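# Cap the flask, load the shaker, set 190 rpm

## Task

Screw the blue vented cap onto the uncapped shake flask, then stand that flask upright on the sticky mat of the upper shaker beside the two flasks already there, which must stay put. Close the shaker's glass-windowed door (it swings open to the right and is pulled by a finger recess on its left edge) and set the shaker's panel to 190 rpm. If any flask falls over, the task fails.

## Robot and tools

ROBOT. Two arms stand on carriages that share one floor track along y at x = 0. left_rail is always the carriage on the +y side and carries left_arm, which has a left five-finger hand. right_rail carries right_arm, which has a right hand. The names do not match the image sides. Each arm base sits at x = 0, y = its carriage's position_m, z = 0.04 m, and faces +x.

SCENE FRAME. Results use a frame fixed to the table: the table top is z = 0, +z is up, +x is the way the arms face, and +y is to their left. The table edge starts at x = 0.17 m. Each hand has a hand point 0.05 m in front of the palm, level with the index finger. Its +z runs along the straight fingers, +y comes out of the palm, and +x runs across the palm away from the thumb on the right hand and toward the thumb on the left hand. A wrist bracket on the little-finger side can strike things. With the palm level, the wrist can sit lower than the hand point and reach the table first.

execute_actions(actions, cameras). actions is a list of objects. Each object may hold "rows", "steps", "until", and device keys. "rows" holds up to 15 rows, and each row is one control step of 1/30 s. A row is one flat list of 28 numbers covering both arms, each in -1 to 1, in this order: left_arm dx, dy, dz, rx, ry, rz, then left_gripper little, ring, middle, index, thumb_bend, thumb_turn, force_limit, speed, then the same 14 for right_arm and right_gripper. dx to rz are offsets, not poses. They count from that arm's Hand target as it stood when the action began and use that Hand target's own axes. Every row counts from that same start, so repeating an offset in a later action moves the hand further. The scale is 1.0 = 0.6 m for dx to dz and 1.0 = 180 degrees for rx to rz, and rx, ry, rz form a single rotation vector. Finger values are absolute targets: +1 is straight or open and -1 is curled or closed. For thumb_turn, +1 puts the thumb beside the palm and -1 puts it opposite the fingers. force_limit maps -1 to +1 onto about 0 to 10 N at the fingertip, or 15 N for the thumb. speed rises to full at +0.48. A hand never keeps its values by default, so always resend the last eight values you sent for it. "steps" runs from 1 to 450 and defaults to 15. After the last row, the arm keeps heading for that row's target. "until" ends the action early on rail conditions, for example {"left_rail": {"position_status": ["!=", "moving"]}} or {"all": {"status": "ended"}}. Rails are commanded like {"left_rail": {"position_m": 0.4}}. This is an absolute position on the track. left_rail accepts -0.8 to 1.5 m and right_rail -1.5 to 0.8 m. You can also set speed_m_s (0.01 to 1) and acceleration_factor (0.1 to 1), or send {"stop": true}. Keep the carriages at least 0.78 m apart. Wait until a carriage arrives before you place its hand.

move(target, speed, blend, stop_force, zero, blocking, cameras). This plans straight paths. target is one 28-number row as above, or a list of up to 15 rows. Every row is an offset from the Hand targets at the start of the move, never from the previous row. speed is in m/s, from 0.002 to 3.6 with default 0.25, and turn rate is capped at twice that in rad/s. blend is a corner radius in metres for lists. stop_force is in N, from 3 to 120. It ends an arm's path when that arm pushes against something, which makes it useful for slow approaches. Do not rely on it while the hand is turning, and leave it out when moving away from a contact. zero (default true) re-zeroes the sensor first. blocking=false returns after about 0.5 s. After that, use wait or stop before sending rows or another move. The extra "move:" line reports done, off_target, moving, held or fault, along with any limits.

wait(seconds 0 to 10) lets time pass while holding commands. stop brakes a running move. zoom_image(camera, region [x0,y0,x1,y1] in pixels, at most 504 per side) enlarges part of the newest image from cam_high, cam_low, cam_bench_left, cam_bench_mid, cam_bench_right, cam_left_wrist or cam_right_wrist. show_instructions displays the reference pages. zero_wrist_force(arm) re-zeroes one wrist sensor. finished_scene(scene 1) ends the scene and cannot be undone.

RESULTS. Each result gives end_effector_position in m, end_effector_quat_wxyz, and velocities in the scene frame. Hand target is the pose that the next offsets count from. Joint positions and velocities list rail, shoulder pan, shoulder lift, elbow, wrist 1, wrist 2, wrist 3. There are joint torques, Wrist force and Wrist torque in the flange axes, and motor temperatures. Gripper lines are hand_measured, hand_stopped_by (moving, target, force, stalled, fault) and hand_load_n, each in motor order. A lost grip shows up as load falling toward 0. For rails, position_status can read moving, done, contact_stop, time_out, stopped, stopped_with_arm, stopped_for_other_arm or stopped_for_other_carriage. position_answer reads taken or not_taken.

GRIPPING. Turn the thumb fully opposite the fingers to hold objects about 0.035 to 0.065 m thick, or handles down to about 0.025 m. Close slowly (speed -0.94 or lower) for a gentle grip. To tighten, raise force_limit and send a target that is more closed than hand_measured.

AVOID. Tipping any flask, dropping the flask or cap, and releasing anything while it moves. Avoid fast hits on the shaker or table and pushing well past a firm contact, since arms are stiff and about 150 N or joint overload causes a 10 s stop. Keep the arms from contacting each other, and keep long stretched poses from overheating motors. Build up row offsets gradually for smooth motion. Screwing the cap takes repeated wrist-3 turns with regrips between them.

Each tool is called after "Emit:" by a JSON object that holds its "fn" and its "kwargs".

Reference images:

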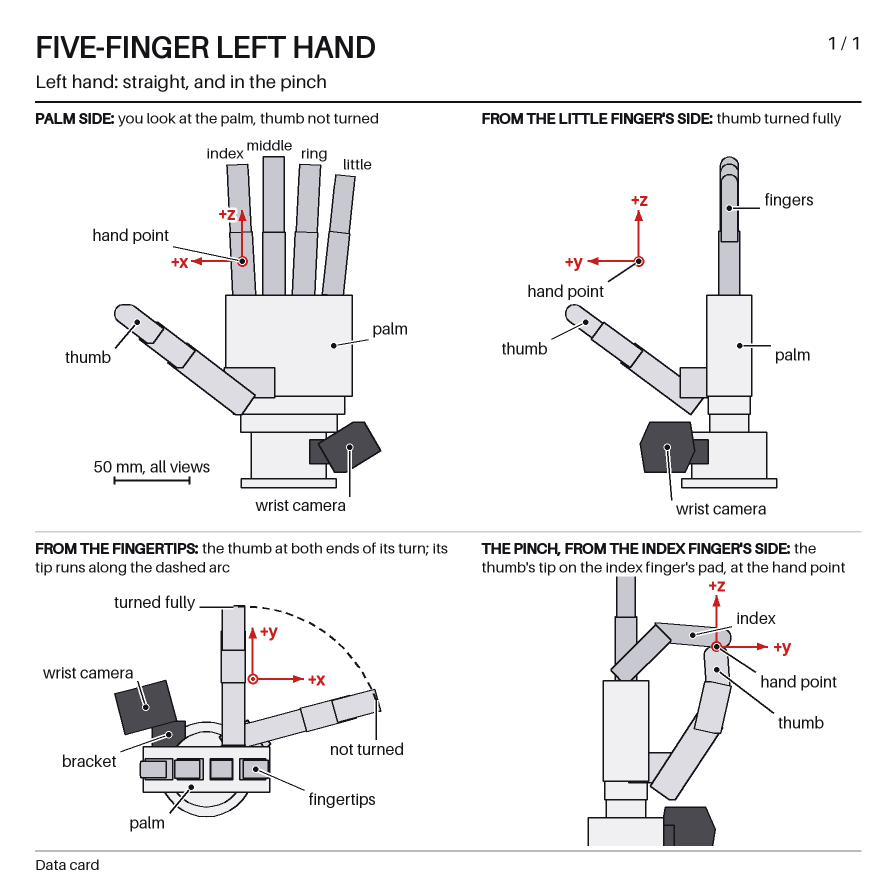

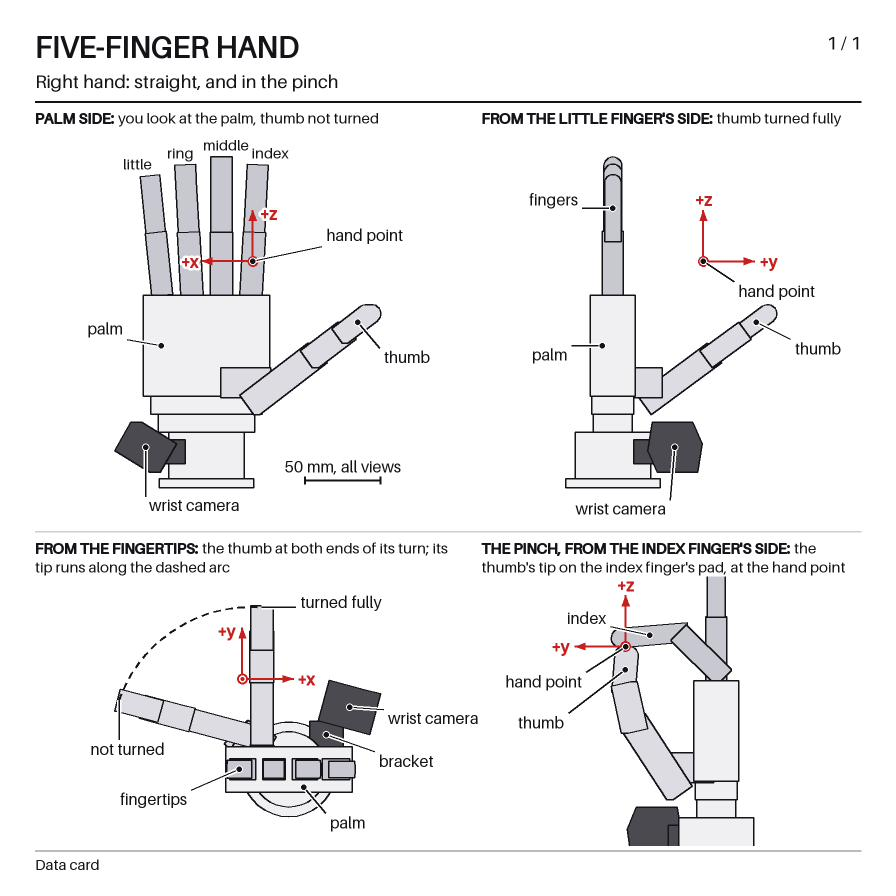

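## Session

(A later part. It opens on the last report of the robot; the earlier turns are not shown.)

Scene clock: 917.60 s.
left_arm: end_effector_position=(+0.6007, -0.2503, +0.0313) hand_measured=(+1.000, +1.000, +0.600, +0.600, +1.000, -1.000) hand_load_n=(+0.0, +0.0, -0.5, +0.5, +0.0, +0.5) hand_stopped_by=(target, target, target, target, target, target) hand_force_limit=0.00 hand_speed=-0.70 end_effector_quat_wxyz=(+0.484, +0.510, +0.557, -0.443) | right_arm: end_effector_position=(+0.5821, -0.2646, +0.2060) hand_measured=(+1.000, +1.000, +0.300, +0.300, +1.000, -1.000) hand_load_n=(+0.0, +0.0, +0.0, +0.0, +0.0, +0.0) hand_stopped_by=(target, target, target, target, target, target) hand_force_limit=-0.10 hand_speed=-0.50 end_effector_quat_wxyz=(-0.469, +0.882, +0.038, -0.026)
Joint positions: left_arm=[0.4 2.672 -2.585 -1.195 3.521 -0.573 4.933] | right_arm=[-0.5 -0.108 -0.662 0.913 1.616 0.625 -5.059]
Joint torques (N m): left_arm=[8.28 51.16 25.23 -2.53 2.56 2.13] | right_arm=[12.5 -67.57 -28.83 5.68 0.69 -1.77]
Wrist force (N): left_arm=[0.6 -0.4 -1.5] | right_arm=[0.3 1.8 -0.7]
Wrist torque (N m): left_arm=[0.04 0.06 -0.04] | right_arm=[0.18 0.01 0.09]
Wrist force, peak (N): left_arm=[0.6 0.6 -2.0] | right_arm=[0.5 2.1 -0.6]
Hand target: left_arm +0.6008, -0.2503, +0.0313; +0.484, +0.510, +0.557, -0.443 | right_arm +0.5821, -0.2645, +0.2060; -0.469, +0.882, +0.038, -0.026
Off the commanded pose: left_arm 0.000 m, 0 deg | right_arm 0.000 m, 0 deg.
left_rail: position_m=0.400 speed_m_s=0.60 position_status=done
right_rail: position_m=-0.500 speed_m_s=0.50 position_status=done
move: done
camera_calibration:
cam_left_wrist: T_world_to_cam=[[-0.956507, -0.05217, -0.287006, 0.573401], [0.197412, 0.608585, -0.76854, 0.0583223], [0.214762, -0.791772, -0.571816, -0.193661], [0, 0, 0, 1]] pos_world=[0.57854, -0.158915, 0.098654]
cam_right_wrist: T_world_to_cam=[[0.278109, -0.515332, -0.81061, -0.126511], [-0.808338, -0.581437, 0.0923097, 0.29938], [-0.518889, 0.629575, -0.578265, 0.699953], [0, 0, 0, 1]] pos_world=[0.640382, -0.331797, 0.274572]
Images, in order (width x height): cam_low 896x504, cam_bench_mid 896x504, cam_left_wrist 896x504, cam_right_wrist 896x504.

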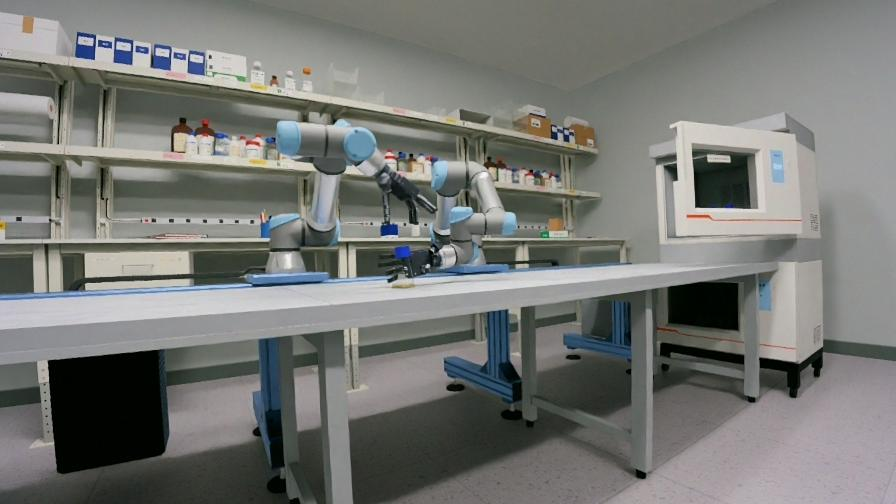

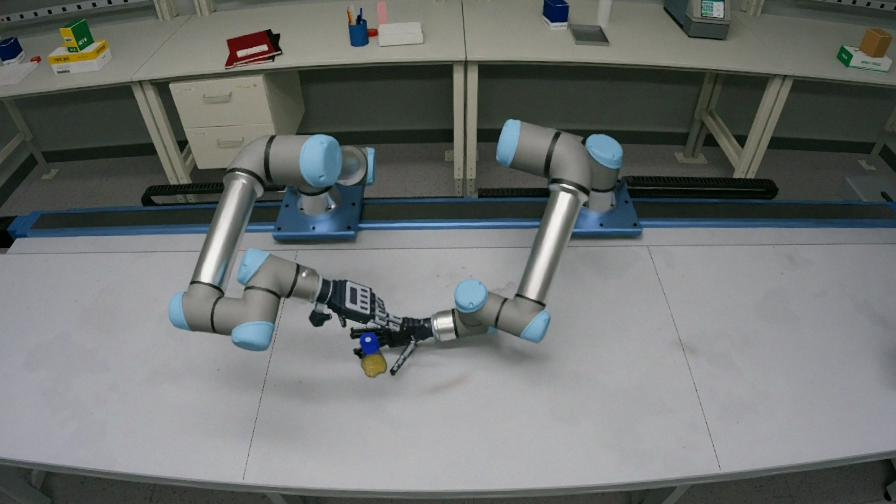

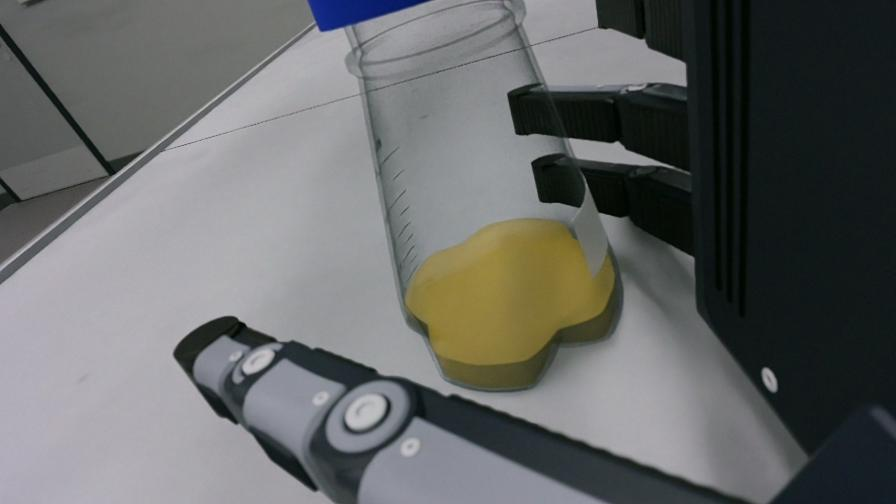

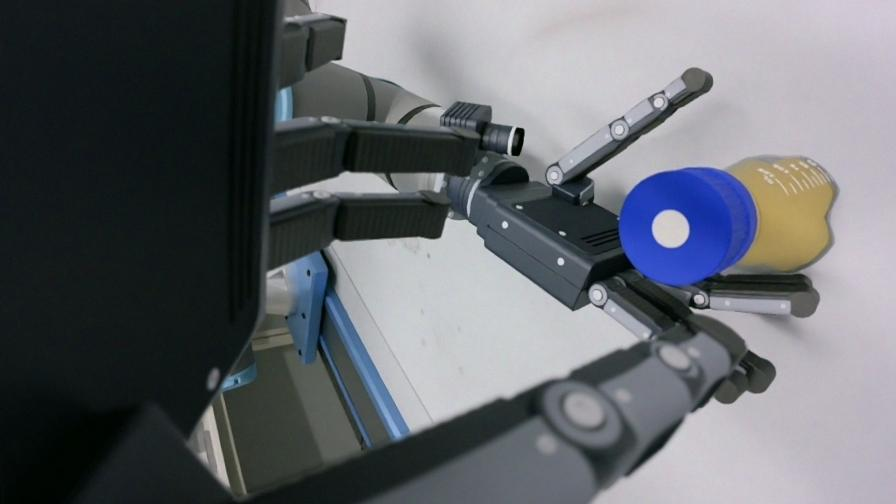

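Emit:
{"fn": "move", "kwargs": {"target": [[0,0,0,0,0,0,1,1,0.45,0.55,0.5,-1,0.5,-0.6,0,0,0,0,0,0,1,1,0.3,0.3,1,-1,-0.1,-0.5],[0,0,0,0,0,0,1,1,-0.3,-0.2,-0.3,-1,0.5,-0.9,0,0,0,0,0,0,1,1,0.3,0.3,1,-1,-0.1,-0.5]], "speed": 0.1, "cameras": ["cam_low","cam_bench_mid","cam_left_wrist","cam_right_wrist"]}}

Scene clock: 938.87 s.
left_arm: end_effector_position=(+0.6008, -0.2503, +0.0313) hand_measured=(+1.000, +1.000, +0.304, +0.432, +0.440, -1.000) hand_load_n=(+0.0, +0.0, +10.0, +4.0, +15.5, +1.0) hand_stopped_by=(target, target, force, force, force, target) hand_force_limit=0.50 hand_speed=-0.90 end_effector_quat_wxyz=(+0.484, +0.510, +0.557, -0.443) | right_arm: end_effector_position=(+0.5821, -0.2645, +0.2060) hand_measured=(+1.000, +1.000, +0.300, +0.300, +1.000, -1.000) hand_load_n=(+0.0, +0.0, +0.0, +0.0, +0.0, +0.0) hand_stopped_by=(target, target, target, target, target, target) hand_force_limit=-0.10 hand_speed=-0.50 end_effector_quat_wxyz=(-0.469, +0.882, +0.038, -0.026)
Joint positions: left_arm=[0.4 2.672 -2.585 -1.195 3.521 -0.573 4.933] | right_arm=[-0.5 -0.108 -0.662 0.913 1.616 0.625 -5.059]
Joint torques (N m): left_arm=[5.47 52.11 25.03 -2.31 -0.29 2.06] | right_arm=[12.98 -67.01 -28.44 5.62 0.75 -1.86]
Wrist force (N): left_arm=[1.0 -0.3 -1.8] | right_arm=[0.2 1.7 -0.4]
Wrist torque (N m): left_arm=[0.03 0.06 -0.02] | right_arm=[0.16 0.01 0.08]
Wrist force, peak (N): left_arm=[0.9 -0.5 -1.9] | right_arm=[0.2 2.0 -0.8]
Hand target: left_arm +0.6008, -0.2503, +0.0313; +0.484, +0.510, +0.557, -0.443 | right_arm +0.5821, -0.2645, +0.2060; -0.469, +0.882, +0.038, -0.026
Off the commanded pose: left_arm 0.000 m, 0 deg | right_arm 0.000 m, 0 deg.
left_rail: position_m=0.400 speed_m_s=0.60 position_status=done
right_rail: position_m=-0.500 speed_m_s=0.50 position_status=done
move: done
camera_calibration:
cam_left_wrist: T_world_to_cam=[[-0.956534, -0.052072, -0.286935, 0.573516], [0.197399, 0.60863, -0.768507, 0.0583748], [0.214655, -0.791744, -0.571896, -0.193687], [0, 0, 0, 1]] pos_world=[0.57864, -0.159015, 0.0986543]
cam_right_wrist: T_world_to_cam=[[0.278109, -0.515332, -0.81061, -0.126511], [-0.808338, -0.581437, 0.0923097, 0.29938], [-0.518889, 0.629575, -0.578265, 0.699953], [0, 0, 0, 1]] pos_world=[0.640382, -0.331797, 0.274572]
Images, in order (width x height): cam_low 896x504, cam_bench_mid 896x504, cam_left_wrist 896x504, cam_right_wrist 896x504.

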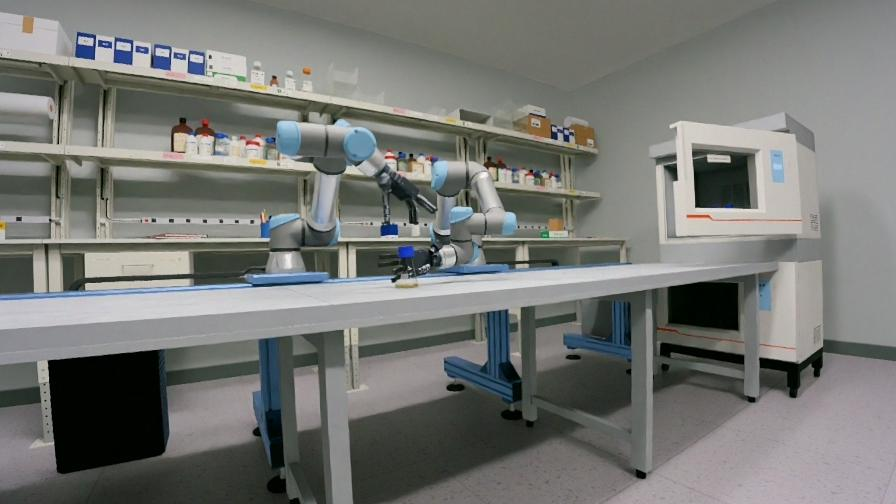

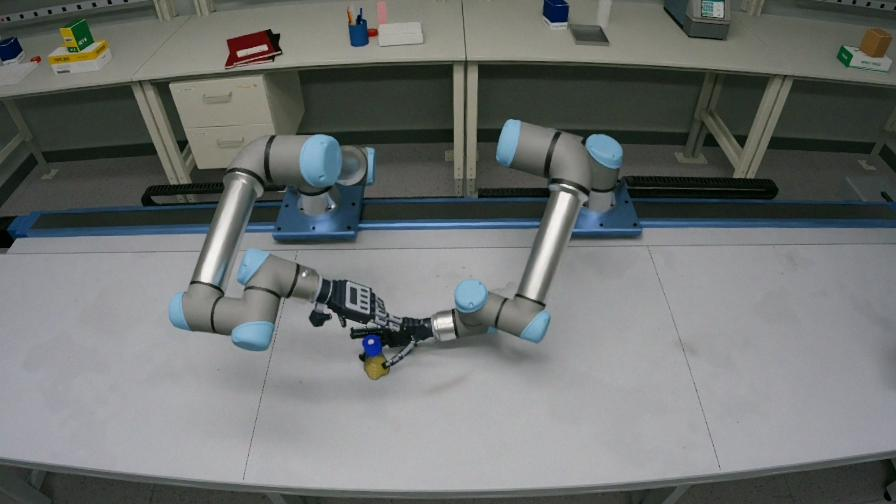

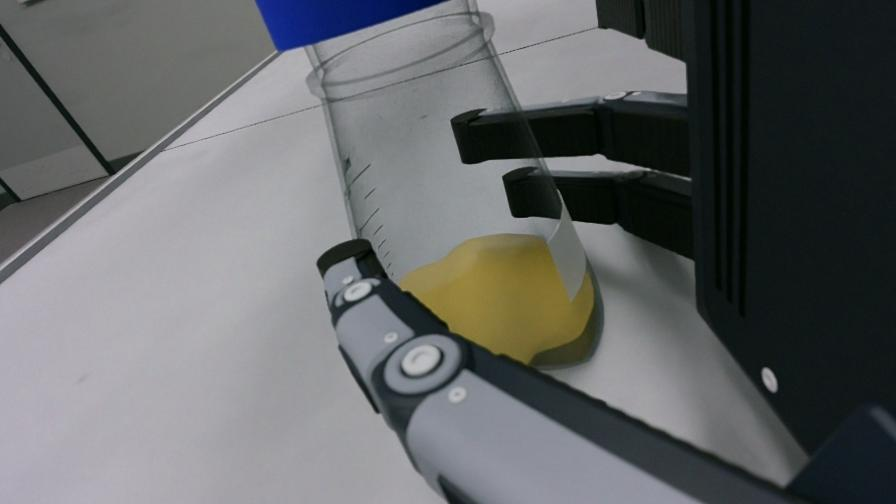

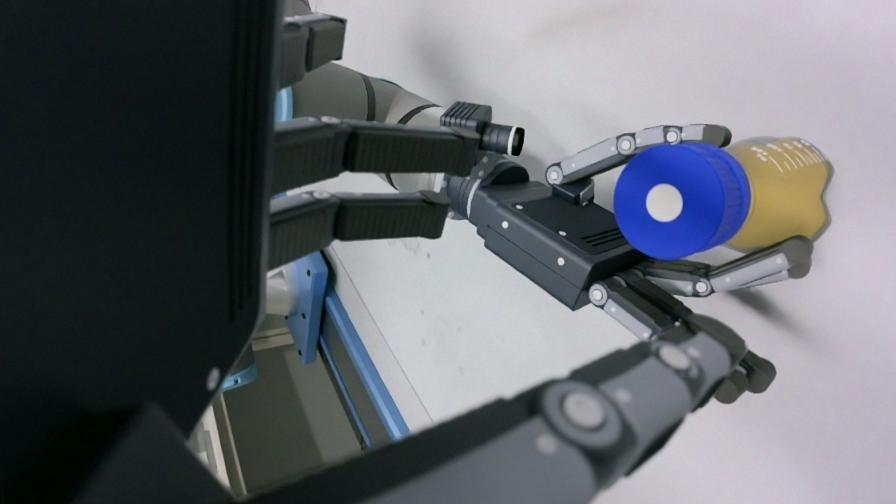

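Emit:
{"fn": "execute_actions", "kwargs": {"actions": [], "cameras": ["cam_left_wrist", "cam_right_wrist", "cam_bench_mid"]}}

Scene clock: 948.57 s.
left_arm: end_effector_position=(+0.6008, -0.2503, +0.0313) hand_measured=(+1.000, +1.000, +0.304, +0.432, +0.440, -1.000) hand_load_n=(+0.0, +0.0, +10.0, +4.0, +15.5, +1.0) hand_stopped_by=(target, target, force, force, force, target) hand_force_limit=0.50 hand_speed=-0.90 end_effector_quat_wxyz=(+0.484, +0.510, +0.557, -0.443) | right_arm: end_effector_position=(+0.5821, -0.2645, +0.2060) hand_measured=(+1.000, +1.000, +0.300, +0.300, +1.000, -1.000) hand_load_n=(+0.0, +0.0, +0.0, +0.0, +0.0, +0.0) hand_stopped_by=(target, target, target, target, target, target) hand_force_limit=-0.10 hand_speed=-0.50 end_effector_quat_wxyz=(-0.469, +0.882, +0.038, -0.026)
Joint positions: left_arm=[0.4 2.672 -2.585 -1.195 3.521 -0.573 4.933] | right_arm=[-0.5 -0.108 -0.662 0.913 1.616 0.625 -5.059]
Joint velocities: within noise
Joint torques (N m): left_arm=[-0.27 57.64 26.13 -0.87 -1.42 2.04] | right_arm=[12.3 -65.74 -28.77 5.66 0.71 -1.74]
Motor temperatures (°C): left_arm=[34 35 35 39 44 40] | right_arm=[30 33 31 43 41 37]
Wrist force (N): left_arm=[1.2 -0.1 -1.7] | right_arm=[0.2 1.8 -0.4]
Wrist torque (N m): left_arm=[0.06 0.07 -0.04] | right_arm=[0.16 0.01 0.09]
Wrist force, peak (N): left_arm=[1.5 -0.1 -1.9] | right_arm=[0.3 2.0 -0.6]
Hand target: left_arm +0.6008, -0.2503, +0.0313; +0.484, +0.510, +0.557, -0.443 | right_arm +0.5821, -0.2645, +0.2060; -0.469, +0.882, +0.038, -0.026
Off the commanded pose: left_arm 0.000 m, 0 deg | right_arm 0.000 m, 0 deg.
left_rail: position_m=0.400 speed_m_s=0.60 position_status=done
right_rail: position_m=-0.500 speed_m_s=0.50 position_status=done
camera_calibration:
cam_left_wrist: T_world_to_cam=[[-0.956513, -0.0521474, -0.28699, 0.573497], [0.197395, 0.608645, -0.768496, 0.0583783], [0.21475, -0.791727, -0.571883, -0.193741], [0, 0, 0, 1]] pos_world=[0.57864, -0.159015, 0.0986542]
cam_right_wrist: T_world_to_cam=[[0.278109, -0.515332, -0.81061, -0.126511], [-0.808338, -0.581437, 0.0923097, 0.29938], [-0.518889, 0.629575, -0.578265, 0.699953], [0, 0, 0, 1]] pos_world=[0.640382, -0.331797, 0.274572]
Images, in order (width x height): cam_bench_mid 896x504, cam_left_wrist 896x504, cam_right_wrist 896x504.

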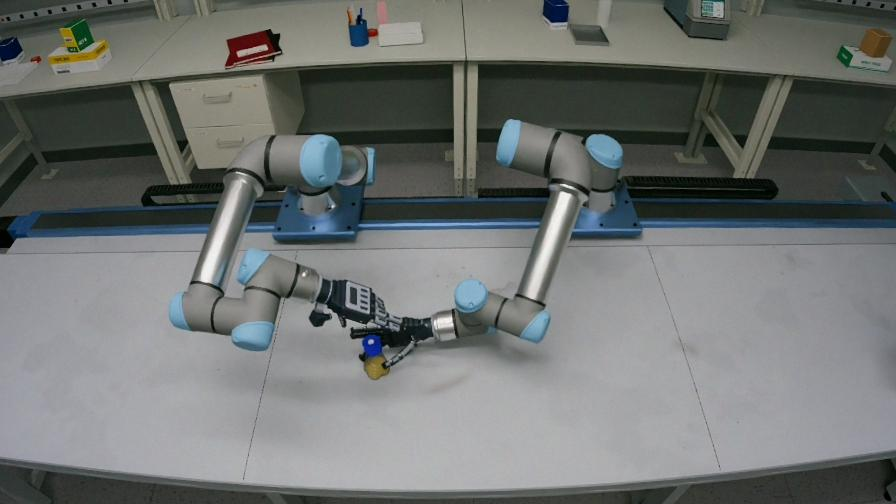

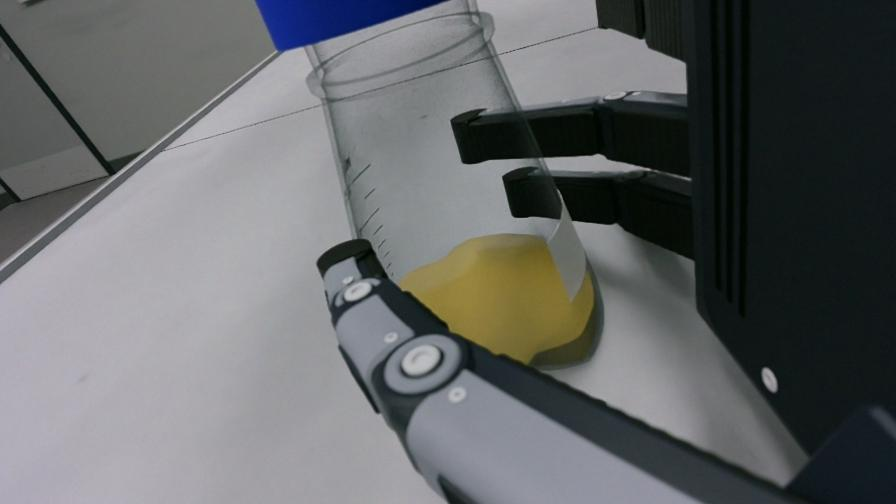

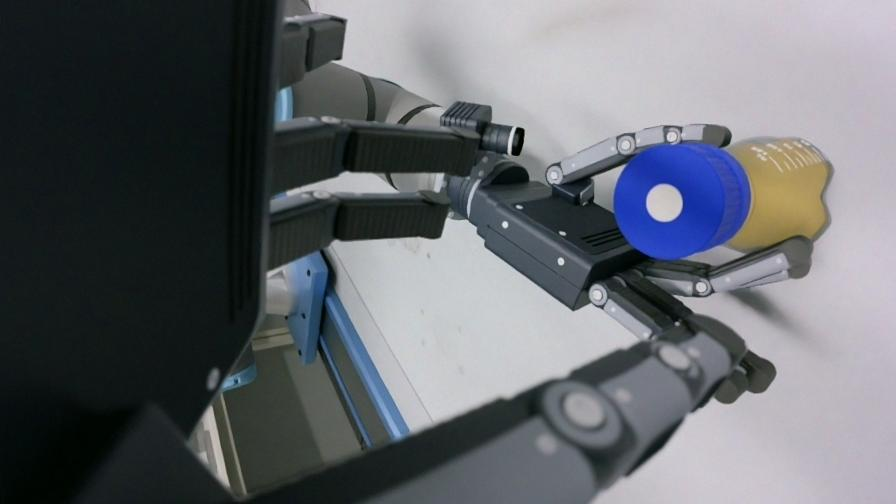

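Emit:
{"fn": "zoom_image", "kwargs": {"camera": "cam_left_wrist", "region": [220, 0, 560, 190]}}

Emit:
{"fn": "zoom_image", "kwargs": {"camera": "cam_right_wrist", "region": [590, 120, 850, 280]}}

Emit:
{"fn": "zoom_image", "kwargs": {"camera": "cam_bench_mid", "region": [330, 310, 430, 390]}}

Scaled by 1.482 from the camera's 896x504 image, which has a finer 1280x720 frame.

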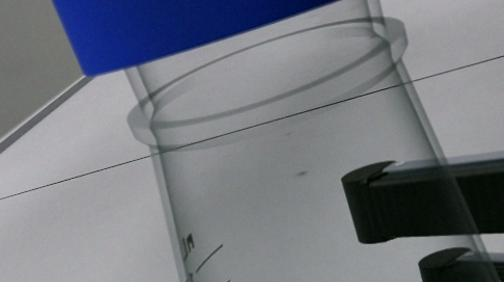

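Scaled by 1.938 from the camera's 896x504 image, which has a finer 1280x720 frame.

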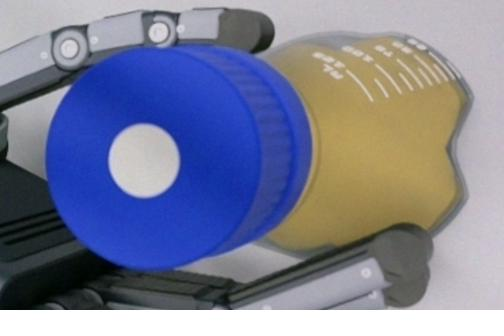

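Scaled by 5.040 from the camera's 896x504 image, which has a finer 1280x720 frame.

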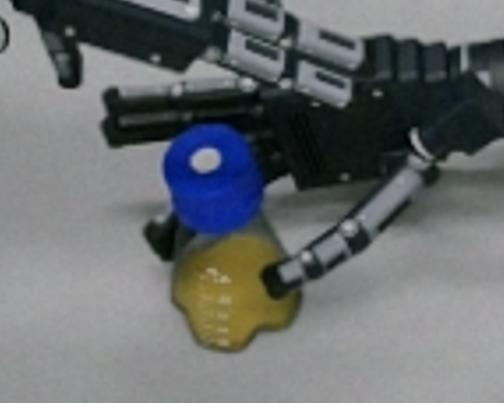

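Emit:
{"fn": "wait", "kwargs": {"seconds": 0, "cameras": ["cam_high", "cam_low", "cam_bench_mid"]}}

Emit:
{"fn": "zoom_image", "kwargs": {"camera": "cam_low", "region": [330, 150, 470, 270]}}

Emit:
{"fn": "zoom_image", "kwargs": {"camera": "cam_high", "region": [480, 60, 680, 200]}}

Scene clock: 957.03 s.
left_arm: end_effector_position=(+0.6008, -0.2503, +0.0313) hand_measured=(+1.000, +1.000, +0.304, +0.432, +0.440, -1.000) hand_load_n=(+0.0, +0.0, +10.0, +3.5, +15.5, +1.0) hand_stopped_by=(target, target, force, force, force, target) hand_force_limit=0.50 hand_speed=-0.90 end_effector_quat_wxyz=(+0.484, +0.510, +0.557, -0.443) | right_arm: end_effector_position=(+0.5821, -0.2645, +0.2060) hand_measured=(+1.000, +1.000, +0.300, +0.300, +1.000, -1.000) hand_load_n=(+0.0, +0.0, +0.0, +0.0, +0.0, +0.0) hand_stopped_by=(target, target, target, target, target, target) hand_force_limit=-0.10 hand_speed=-0.50 end_effector_quat_wxyz=(-0.469, +0.882, +0.038, -0.026)
Joint positions: left_arm=[0.4 2.672 -2.585 -1.195 3.521 -0.573 4.933] | right_arm=[-0.5 -0.108 -0.662 0.913 1.616 0.625 -5.059]
Joint torques (N m): left_arm=[-1.72 61.84 25.14 0.44 -1.57 2.08] | right_arm=[12.37 -64.21 -28.57 5.48 0.52 -1.78]
Wrist force (N): left_arm=[0.9 -0.3 -1.7] | right_arm=[0.1 1.6 -0.5]
Wrist torque (N m): left_arm=[0.03 0.08 -0.04] | right_arm=[0.15 0.02 0.08]
Wrist force, peak (N): left_arm=[1.6 -0.3 -1.7] | right_arm=[0.3 2.0 -0.6]
Hand target: left_arm +0.6008, -0.2503, +0.0313; +0.484, +0.510, +0.557, -0.443 | right_arm +0.5821, -0.2645, +0.2060; -0.469, +0.882, +0.038, -0.026
Off the commanded pose: left_arm 0.000 m, 0 deg | right_arm 0.000 m, 0 deg.
left_rail: position_m=0.400 speed_m_s=0.60 position_status=done
right_rail: position_m=-0.500 speed_m_s=0.50 position_status=done
Images, in order (width x height): cam_high 896x504, cam_low 896x504, cam_bench_mid 896x504.

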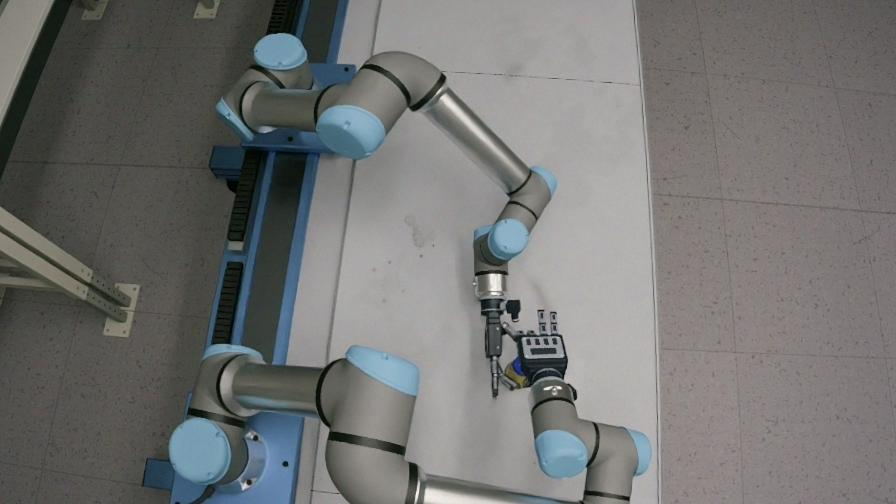

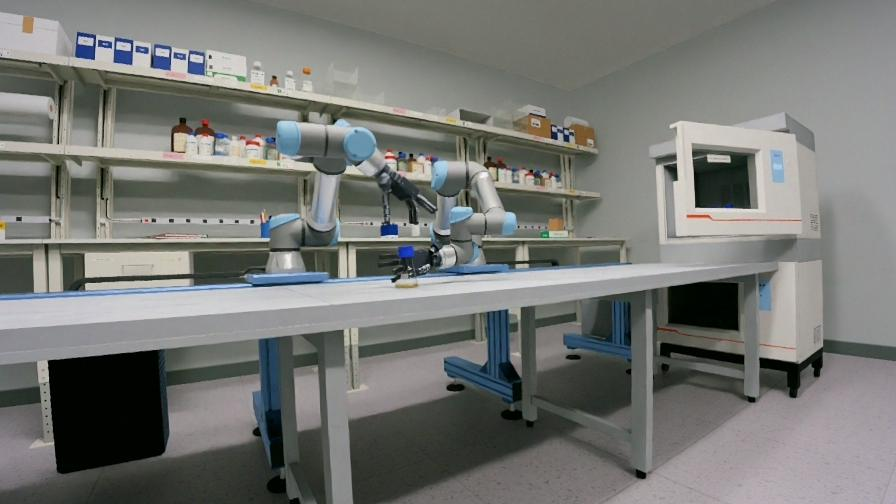

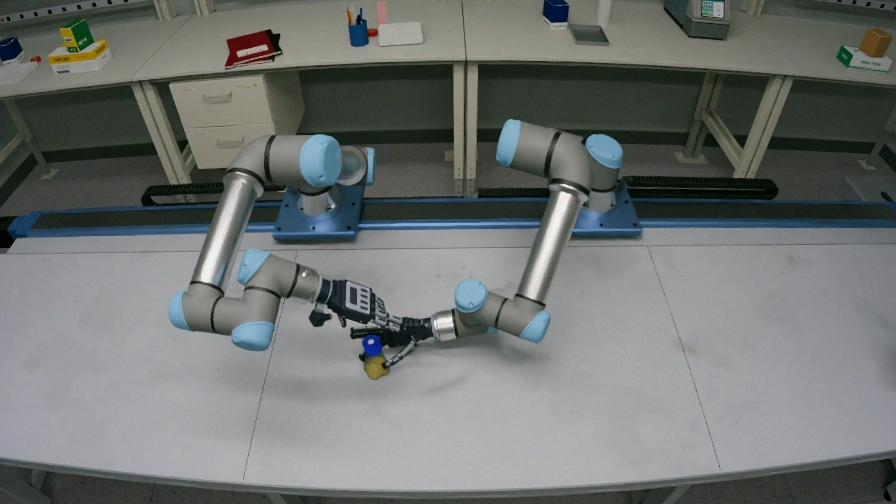

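Scaled by 3.600 from the camera's 896x504 image, which has a finer 1280x720 frame.

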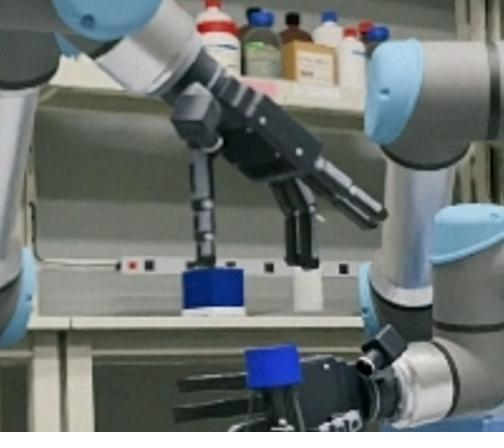

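Scaled by 2.520 from the camera's 896x504 image, which has a finer 1280x720 frame.

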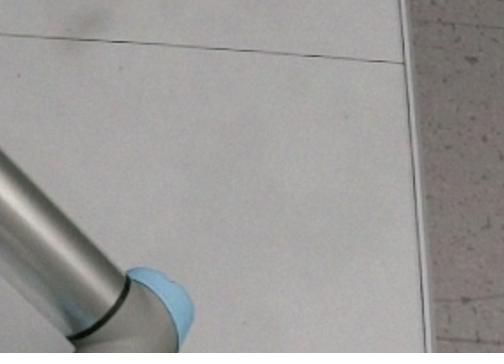

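Emit:
{"fn": "zoom_image", "kwargs": {"camera": "cam_low", "region": [370, 230, 440, 300]}}

Emit:
{"fn": "zoom_image", "kwargs": {"camera": "cam_high", "region": [470, 320, 560, 410]}}

Scaled by 7.200 from the camera's 896x504 image, which has a finer 1280x720 frame.

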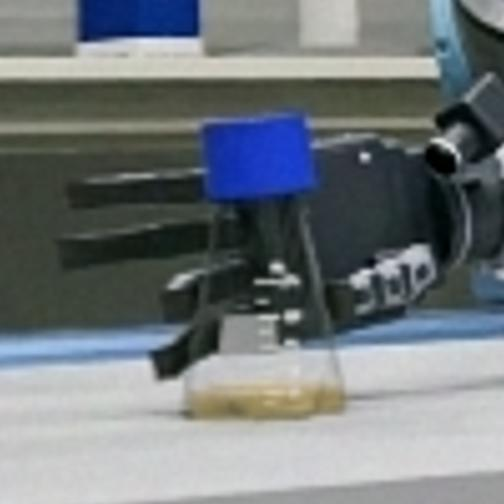

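Scaled by 5.600 from the camera's 896x504 image, which has a finer 1280x720 frame.

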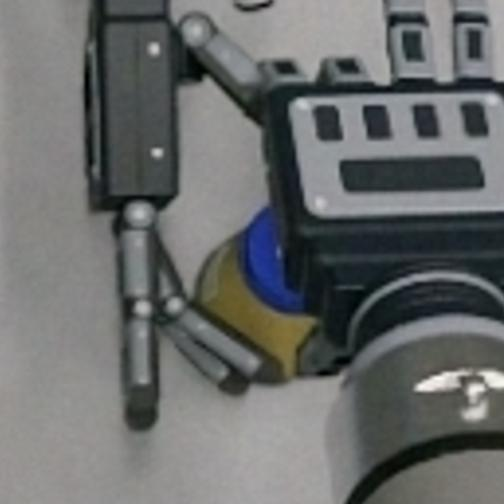

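Emit:
{"fn": "zoom_image", "kwargs": {"camera": "cam_low", "region": [392, 240, 422, 270]}}

Emit:
{"fn": "zoom_image", "kwargs": {"camera": "cam_bench_mid", "region": [350, 325, 395, 370]}}

Scaled by 16.800 from the camera's 896x504 image, which has a finer 1280x720 frame.

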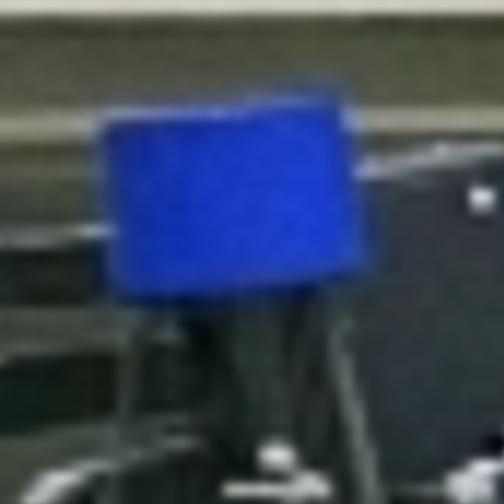

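Scaled by 11.200 from the camera's 896x504 image, which has a finer 1280x720 frame.

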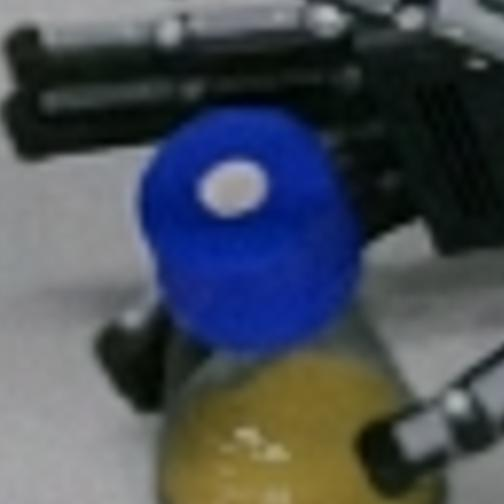

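Emit:
{"fn": "move", "kwargs": {"target": [[0,0,0,0,0,0,1,1,-0.3,-0.2,-0.3,-1,0.5,-0.9,0.0432,0.0347,0.0550,0.0037,0.276,0.1863,1,1,0.3,0.3,0.95,-1,-0.1,-0.5],[0,0,0,0,0,0,1,1,-0.3,-0.2,-0.3,-1,0.5,-0.9,0.0441,0.1082,0.1045,0.0037,0.276,0.1863,1,1,0.3,0.3,0.95,-1,-0.1,-0.5]], "speed": [0.25, 0.1], "stop_force": 10, "cameras": ["cam_left_wrist", "cam_right_wrist", "cam_bench_mid"]}}

Scene clock: 986.77 s.
left_arm: end_effector_position=(+0.6008, -0.2503, +0.0313) hand_measured=(+1.000, +1.000, +0.304, +0.432, +0.440, -1.000) hand_load_n=(+0.0, +0.0, +9.5, +3.5, +15.5, +0.5) hand_stopped_by=(target, target, force, force, force, target) hand_force_limit=0.50 hand_speed=-0.90 end_effector_quat_wxyz=(+0.484, +0.510, +0.557, -0.443) | right_arm: end_effector_position=(+0.6061, -0.2466, +0.1168) hand_measured=(+1.000, +1.000, +0.300, +0.300, +0.950, -1.000) hand_load_n=(+0.0, +0.0, +0.0, +0.0, +0.0, +0.0) hand_stopped_by=(target, target, target, target, target, target) hand_force_limit=-0.10 hand_speed=-0.50 end_effector_quat_wxyz=(-0.419, +0.783, -0.408, +0.212)
Joint positions: left_arm=[0.4 2.672 -2.585 -1.195 3.521 -0.573 4.933] | right_arm=[-0.5 -0.015 -1.071 1.585 0.184 1.054 -3.522]
Joint torques (N m): left_arm=[-1.32 62.07 24.82 2.63 -1.48 1.98] | right_arm=[11.96 -28.83 -8.94 -2.03 1.35 2.01]
Wrist force (N): left_arm=[1.1 -0.2 -1.8] | right_arm=[0.4 1.7 -0.7]
Wrist torque (N m): left_arm=[0.05 0.07 -0.03] | right_arm=[0.16 -0.04 0.00]
Wrist force, peak (N): left_arm=[1.4 -0.1 -2.0] | right_arm=[0.2 2.2 -0.7]
Hand target: left_arm +0.6008, -0.2503, +0.0313; +0.484, +0.510, +0.557, -0.443 | right_arm +0.6061, -0.2466, +0.1168; -0.419, +0.783, -0.408, +0.212
Off the commanded pose: left_arm 0.000 m, 0 deg | right_arm 0.000 m, 0 deg.
left_rail: position_m=0.400 speed_m_s=0.60 position_status=done
right_rail: position_m=-0.500 speed_m_s=0.50 position_status=done
move: done
camera_calibration:
cam_left_wrist: T_world_to_cam=[[-0.956513, -0.0521474, -0.28699, 0.573497], [0.197395, 0.608645, -0.768496, 0.0583783], [0.21475, -0.791727, -0.571883, -0.193741], [0, 0, 0, 1]] pos_world=[0.57864, -0.159015, 0.0986542]
cam_right_wrist: T_world_to_cam=[[-0.306135, -0.497879, -0.811417, 0.162284], [-0.908173, 0.40834, 0.0920862, 0.64214], [0.285486, 0.765098, -0.577167, 0.195306], [0, 0, 0, 1]] pos_world=[0.577098, -0.330842, 0.185272]
Images, in order (width x height): cam_bench_mid 896x504, cam_left_wrist 896x504, cam_right_wrist 896x504.

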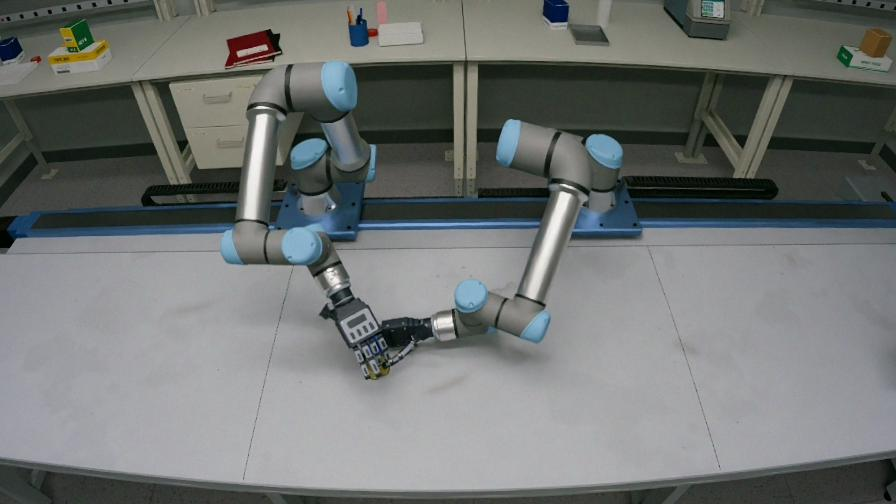

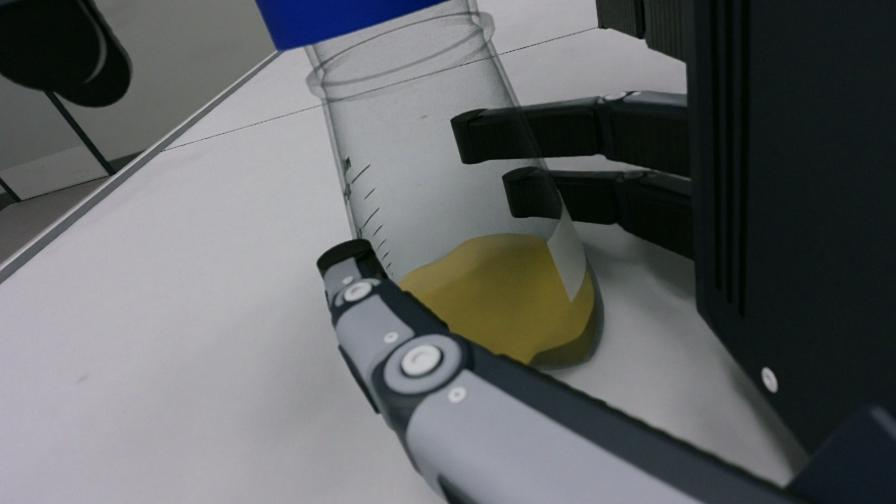

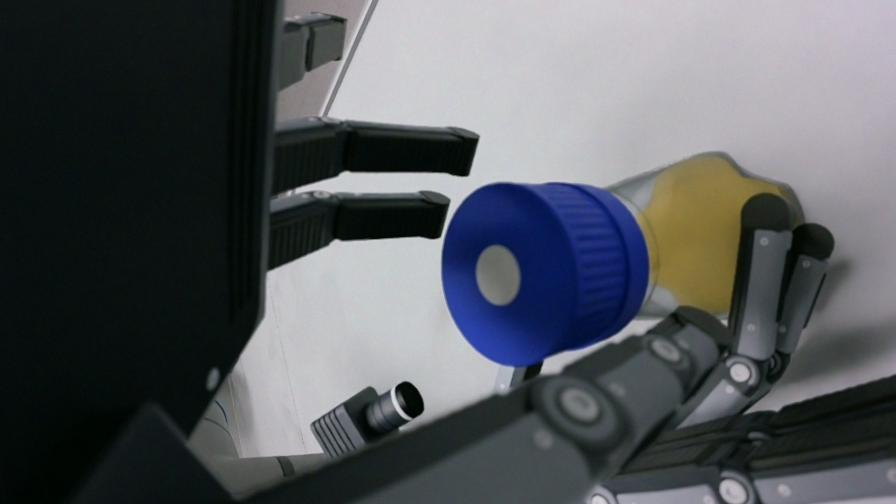

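Emit:
{"fn": "move", "kwargs": {"target": [[0,0,0,0,0,0,1,1,-0.3,-0.2,-0.3,-1,0.5,-0.9,0,0,0,0,0,0,1,1,0.03,-0.03,0.8,-1,-0.1,-0.7],[0,0,0,0,0,0,1,1,-0.3,-0.2,-0.3,-1,0.5,-0.9,0,0,0,0,0,0,1,1,-0.45,-0.45,0.1,-1,-0.5,-0.94]], "cameras": ["cam_left_wrist", "cam_right_wrist"]}}

Scene clock: 1000.80 s.
left_arm: end_effector_position=(+0.6008, -0.2503, +0.0313) hand_measured=(+1.000, +1.000, +0.304, +0.432, +0.440, -1.000) hand_load_n=(+0.0, +0.0, +13.0, +3.5, +13.5, -4.5) hand_stopped_by=(target, target, force, force, force, target) hand_force_limit=0.50 hand_speed=-0.90 end_effector_quat_wxyz=(+0.484, +0.510, +0.557, -0.443) | right_arm: end_effector_position=(+0.6061, -0.2466, +0.1168) hand_measured=(+1.000, +1.000, -0.030, -0.062, +0.756, -1.000) hand_load_n=(+0.0, +0.0, +4.0, +2.0, +3.5, +0.5) hand_stopped_by=(target, target, force, force, force, target) hand_force_limit=-0.50 hand_speed=-0.94 end_effector_quat_wxyz=(-0.419, +0.783, -0.408, +0.212)
Joint positions: left_arm=[0.4 2.672 -2.585 -1.195 3.521 -0.573 4.933] | right_arm=[-0.5 -0.015 -1.071 1.585 0.184 1.054 -3.522]
Joint torques (N m): left_arm=[-0.96 62.15 24.12 2.64 -1.42 1.87] | right_arm=[11.07 -31.8 -12.45 -0.11 0.79 1.84]
Wrist force (N): left_arm=[-1.7 -3.6 0.0] | right_arm=[-0.2 0.2 2.1]
Wrist torque (N m): left_arm=[-0.07 0.17 0.11] | right_arm=[0.14 -0.06 -0.04]
Wrist force, peak (N): left_arm=[-1.6 -4.5 0.0] | right_arm=[-0.2 1.3 2.7]
Hand target: left_arm +0.6008, -0.2503, +0.0313; +0.484, +0.510, +0.557, -0.443 | right_arm +0.6061, -0.2466, +0.1168; -0.419, +0.783, -0.408, +0.212
Off the commanded pose: left_arm 0.000 m, 0 deg | right_arm 0.000 m, 0 deg.
left_rail: position_m=0.400 speed_m_s=0.60 position_status=done
right_rail: position_m=-0.500 speed_m_s=0.50 position_status=done
move: done
camera_calibration:
cam_left_wrist: T_world_to_cam=[[-0.956513, -0.0521474, -0.28699, 0.573497], [0.197395, 0.608645, -0.768496, 0.0583783], [0.21475, -0.791727, -0.571883, -0.193741], [0, 0, 0, 1]] pos_world=[0.57864, -0.159015, 0.0986542]
cam_right_wrist: T_world_to_cam=[[-0.306135, -0.497879, -0.811417, 0.162284], [-0.908173, 0.40834, 0.0920862, 0.64214], [0.285486, 0.765098, -0.577167, 0.195306], [0, 0, 0, 1]] pos_world=[0.577098, -0.330842, 0.185272]
Images, in order (width x height): cam_left_wrist 896x504, cam_right_wrist 896x504.

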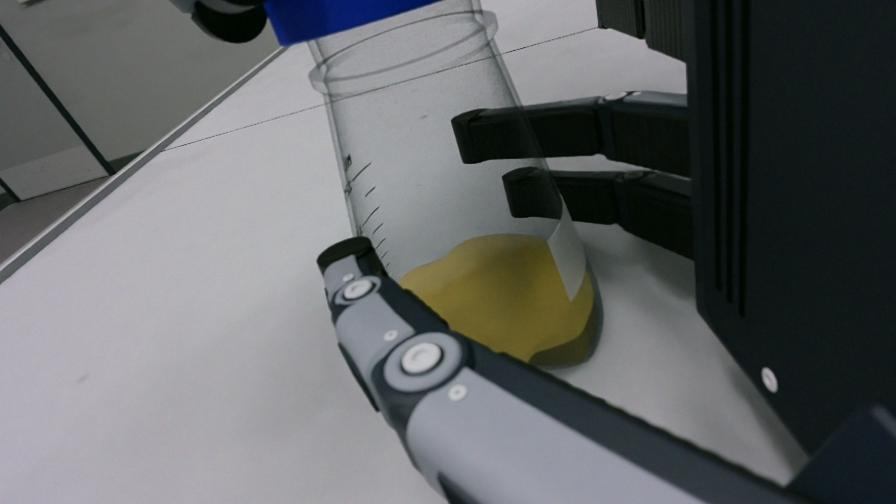

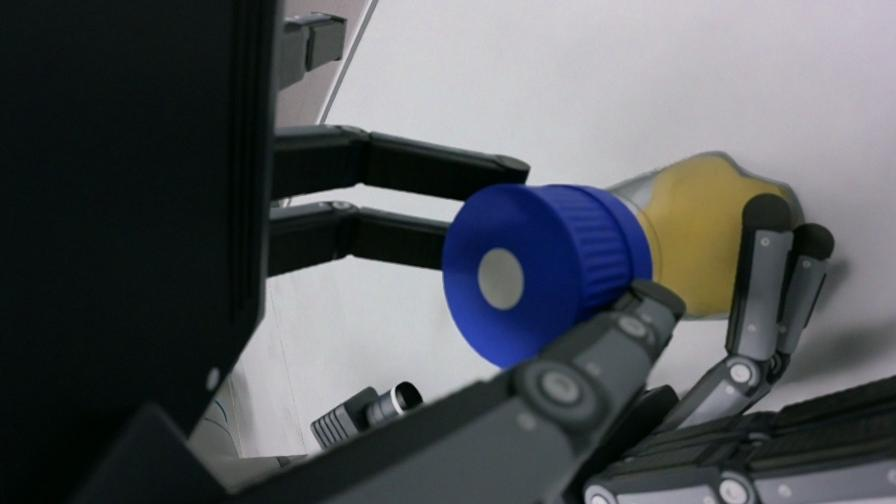

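Emit:
{"fn": "move", "kwargs": {"target": [0,0,0,0,0,0,1,1,-0.3,-0.2,-0.3,-1,0.5,-0.9,0,-0.00051,0.00076,0,0,0,1,1,-0.5,-0.5,0.05,-1,-0.15,-0.92], "speed": 0.01}}

Scene clock: 1006.00 s.
left_arm: end_effector_position=(+0.6008, -0.2503, +0.0313) hand_measured=(+1.000, +1.000, +0.304, +0.432, +0.440, -1.000) hand_load_n=(+0.0, +0.0, +12.5, +3.0, +14.0, -5.0) hand_stopped_by=(target, target, force, force, force, target) hand_force_limit=0.50 hand_speed=-0.90 end_effector_quat_wxyz=(+0.484, +0.510, +0.557, -0.443) | right_arm: end_effector_position=(+0.6066, -0.2463, +0.1168) hand_measured=(+1.000, +1.000, -0.036, -0.076, +0.754, -1.000) hand_load_n=(+0.0, +0.0, +4.0, +4.5, +7.5, +0.5) hand_stopped_by=(target, target, force, force, force, target) hand_force_limit=-0.15 hand_speed=-0.92 end_effector_quat_wxyz=(-0.419, +0.783, -0.408, +0.212)
Joint positions: left_arm=[0.4 2.672 -2.585 -1.195 3.521 -0.573 4.933] | right_arm=[-0.5 -0.014 -1.07 1.583 0.184 1.054 -3.522]
Joint torques (N m): left_arm=[-0.88 61.63 23.04 2.6 -1.47 0.9] | right_arm=[11.24 -28.91 -29.49 3.53 1.31 1.99]
Wrist force (N): left_arm=[-1.4 -1.7 -0.5] | right_arm=[-0.2 1.8 1.3]
Wrist torque (N m): left_arm=[0.01 0.15 0.08] | right_arm=[0.14 -0.05 -0.01]
Wrist force, peak (N): left_arm=[-2.4 -4.8 0.2] | right_arm=[0.1 1.3 2.6]
Hand target: left_arm +0.6008, -0.2503, +0.0313; +0.484, +0.510, +0.557, -0.443 | right_arm +0.6066, -0.2463, +0.1168; -0.419, +0.783, -0.408, +0.212
Off the commanded pose: left_arm 0.000 m, 0 deg | right_arm 0.000 m, 0 deg.
left_rail: position_m=0.400 speed_m_s=0.60 position_status=done
right_rail: position_m=-0.500 speed_m_s=0.50 position_status=done
move: done


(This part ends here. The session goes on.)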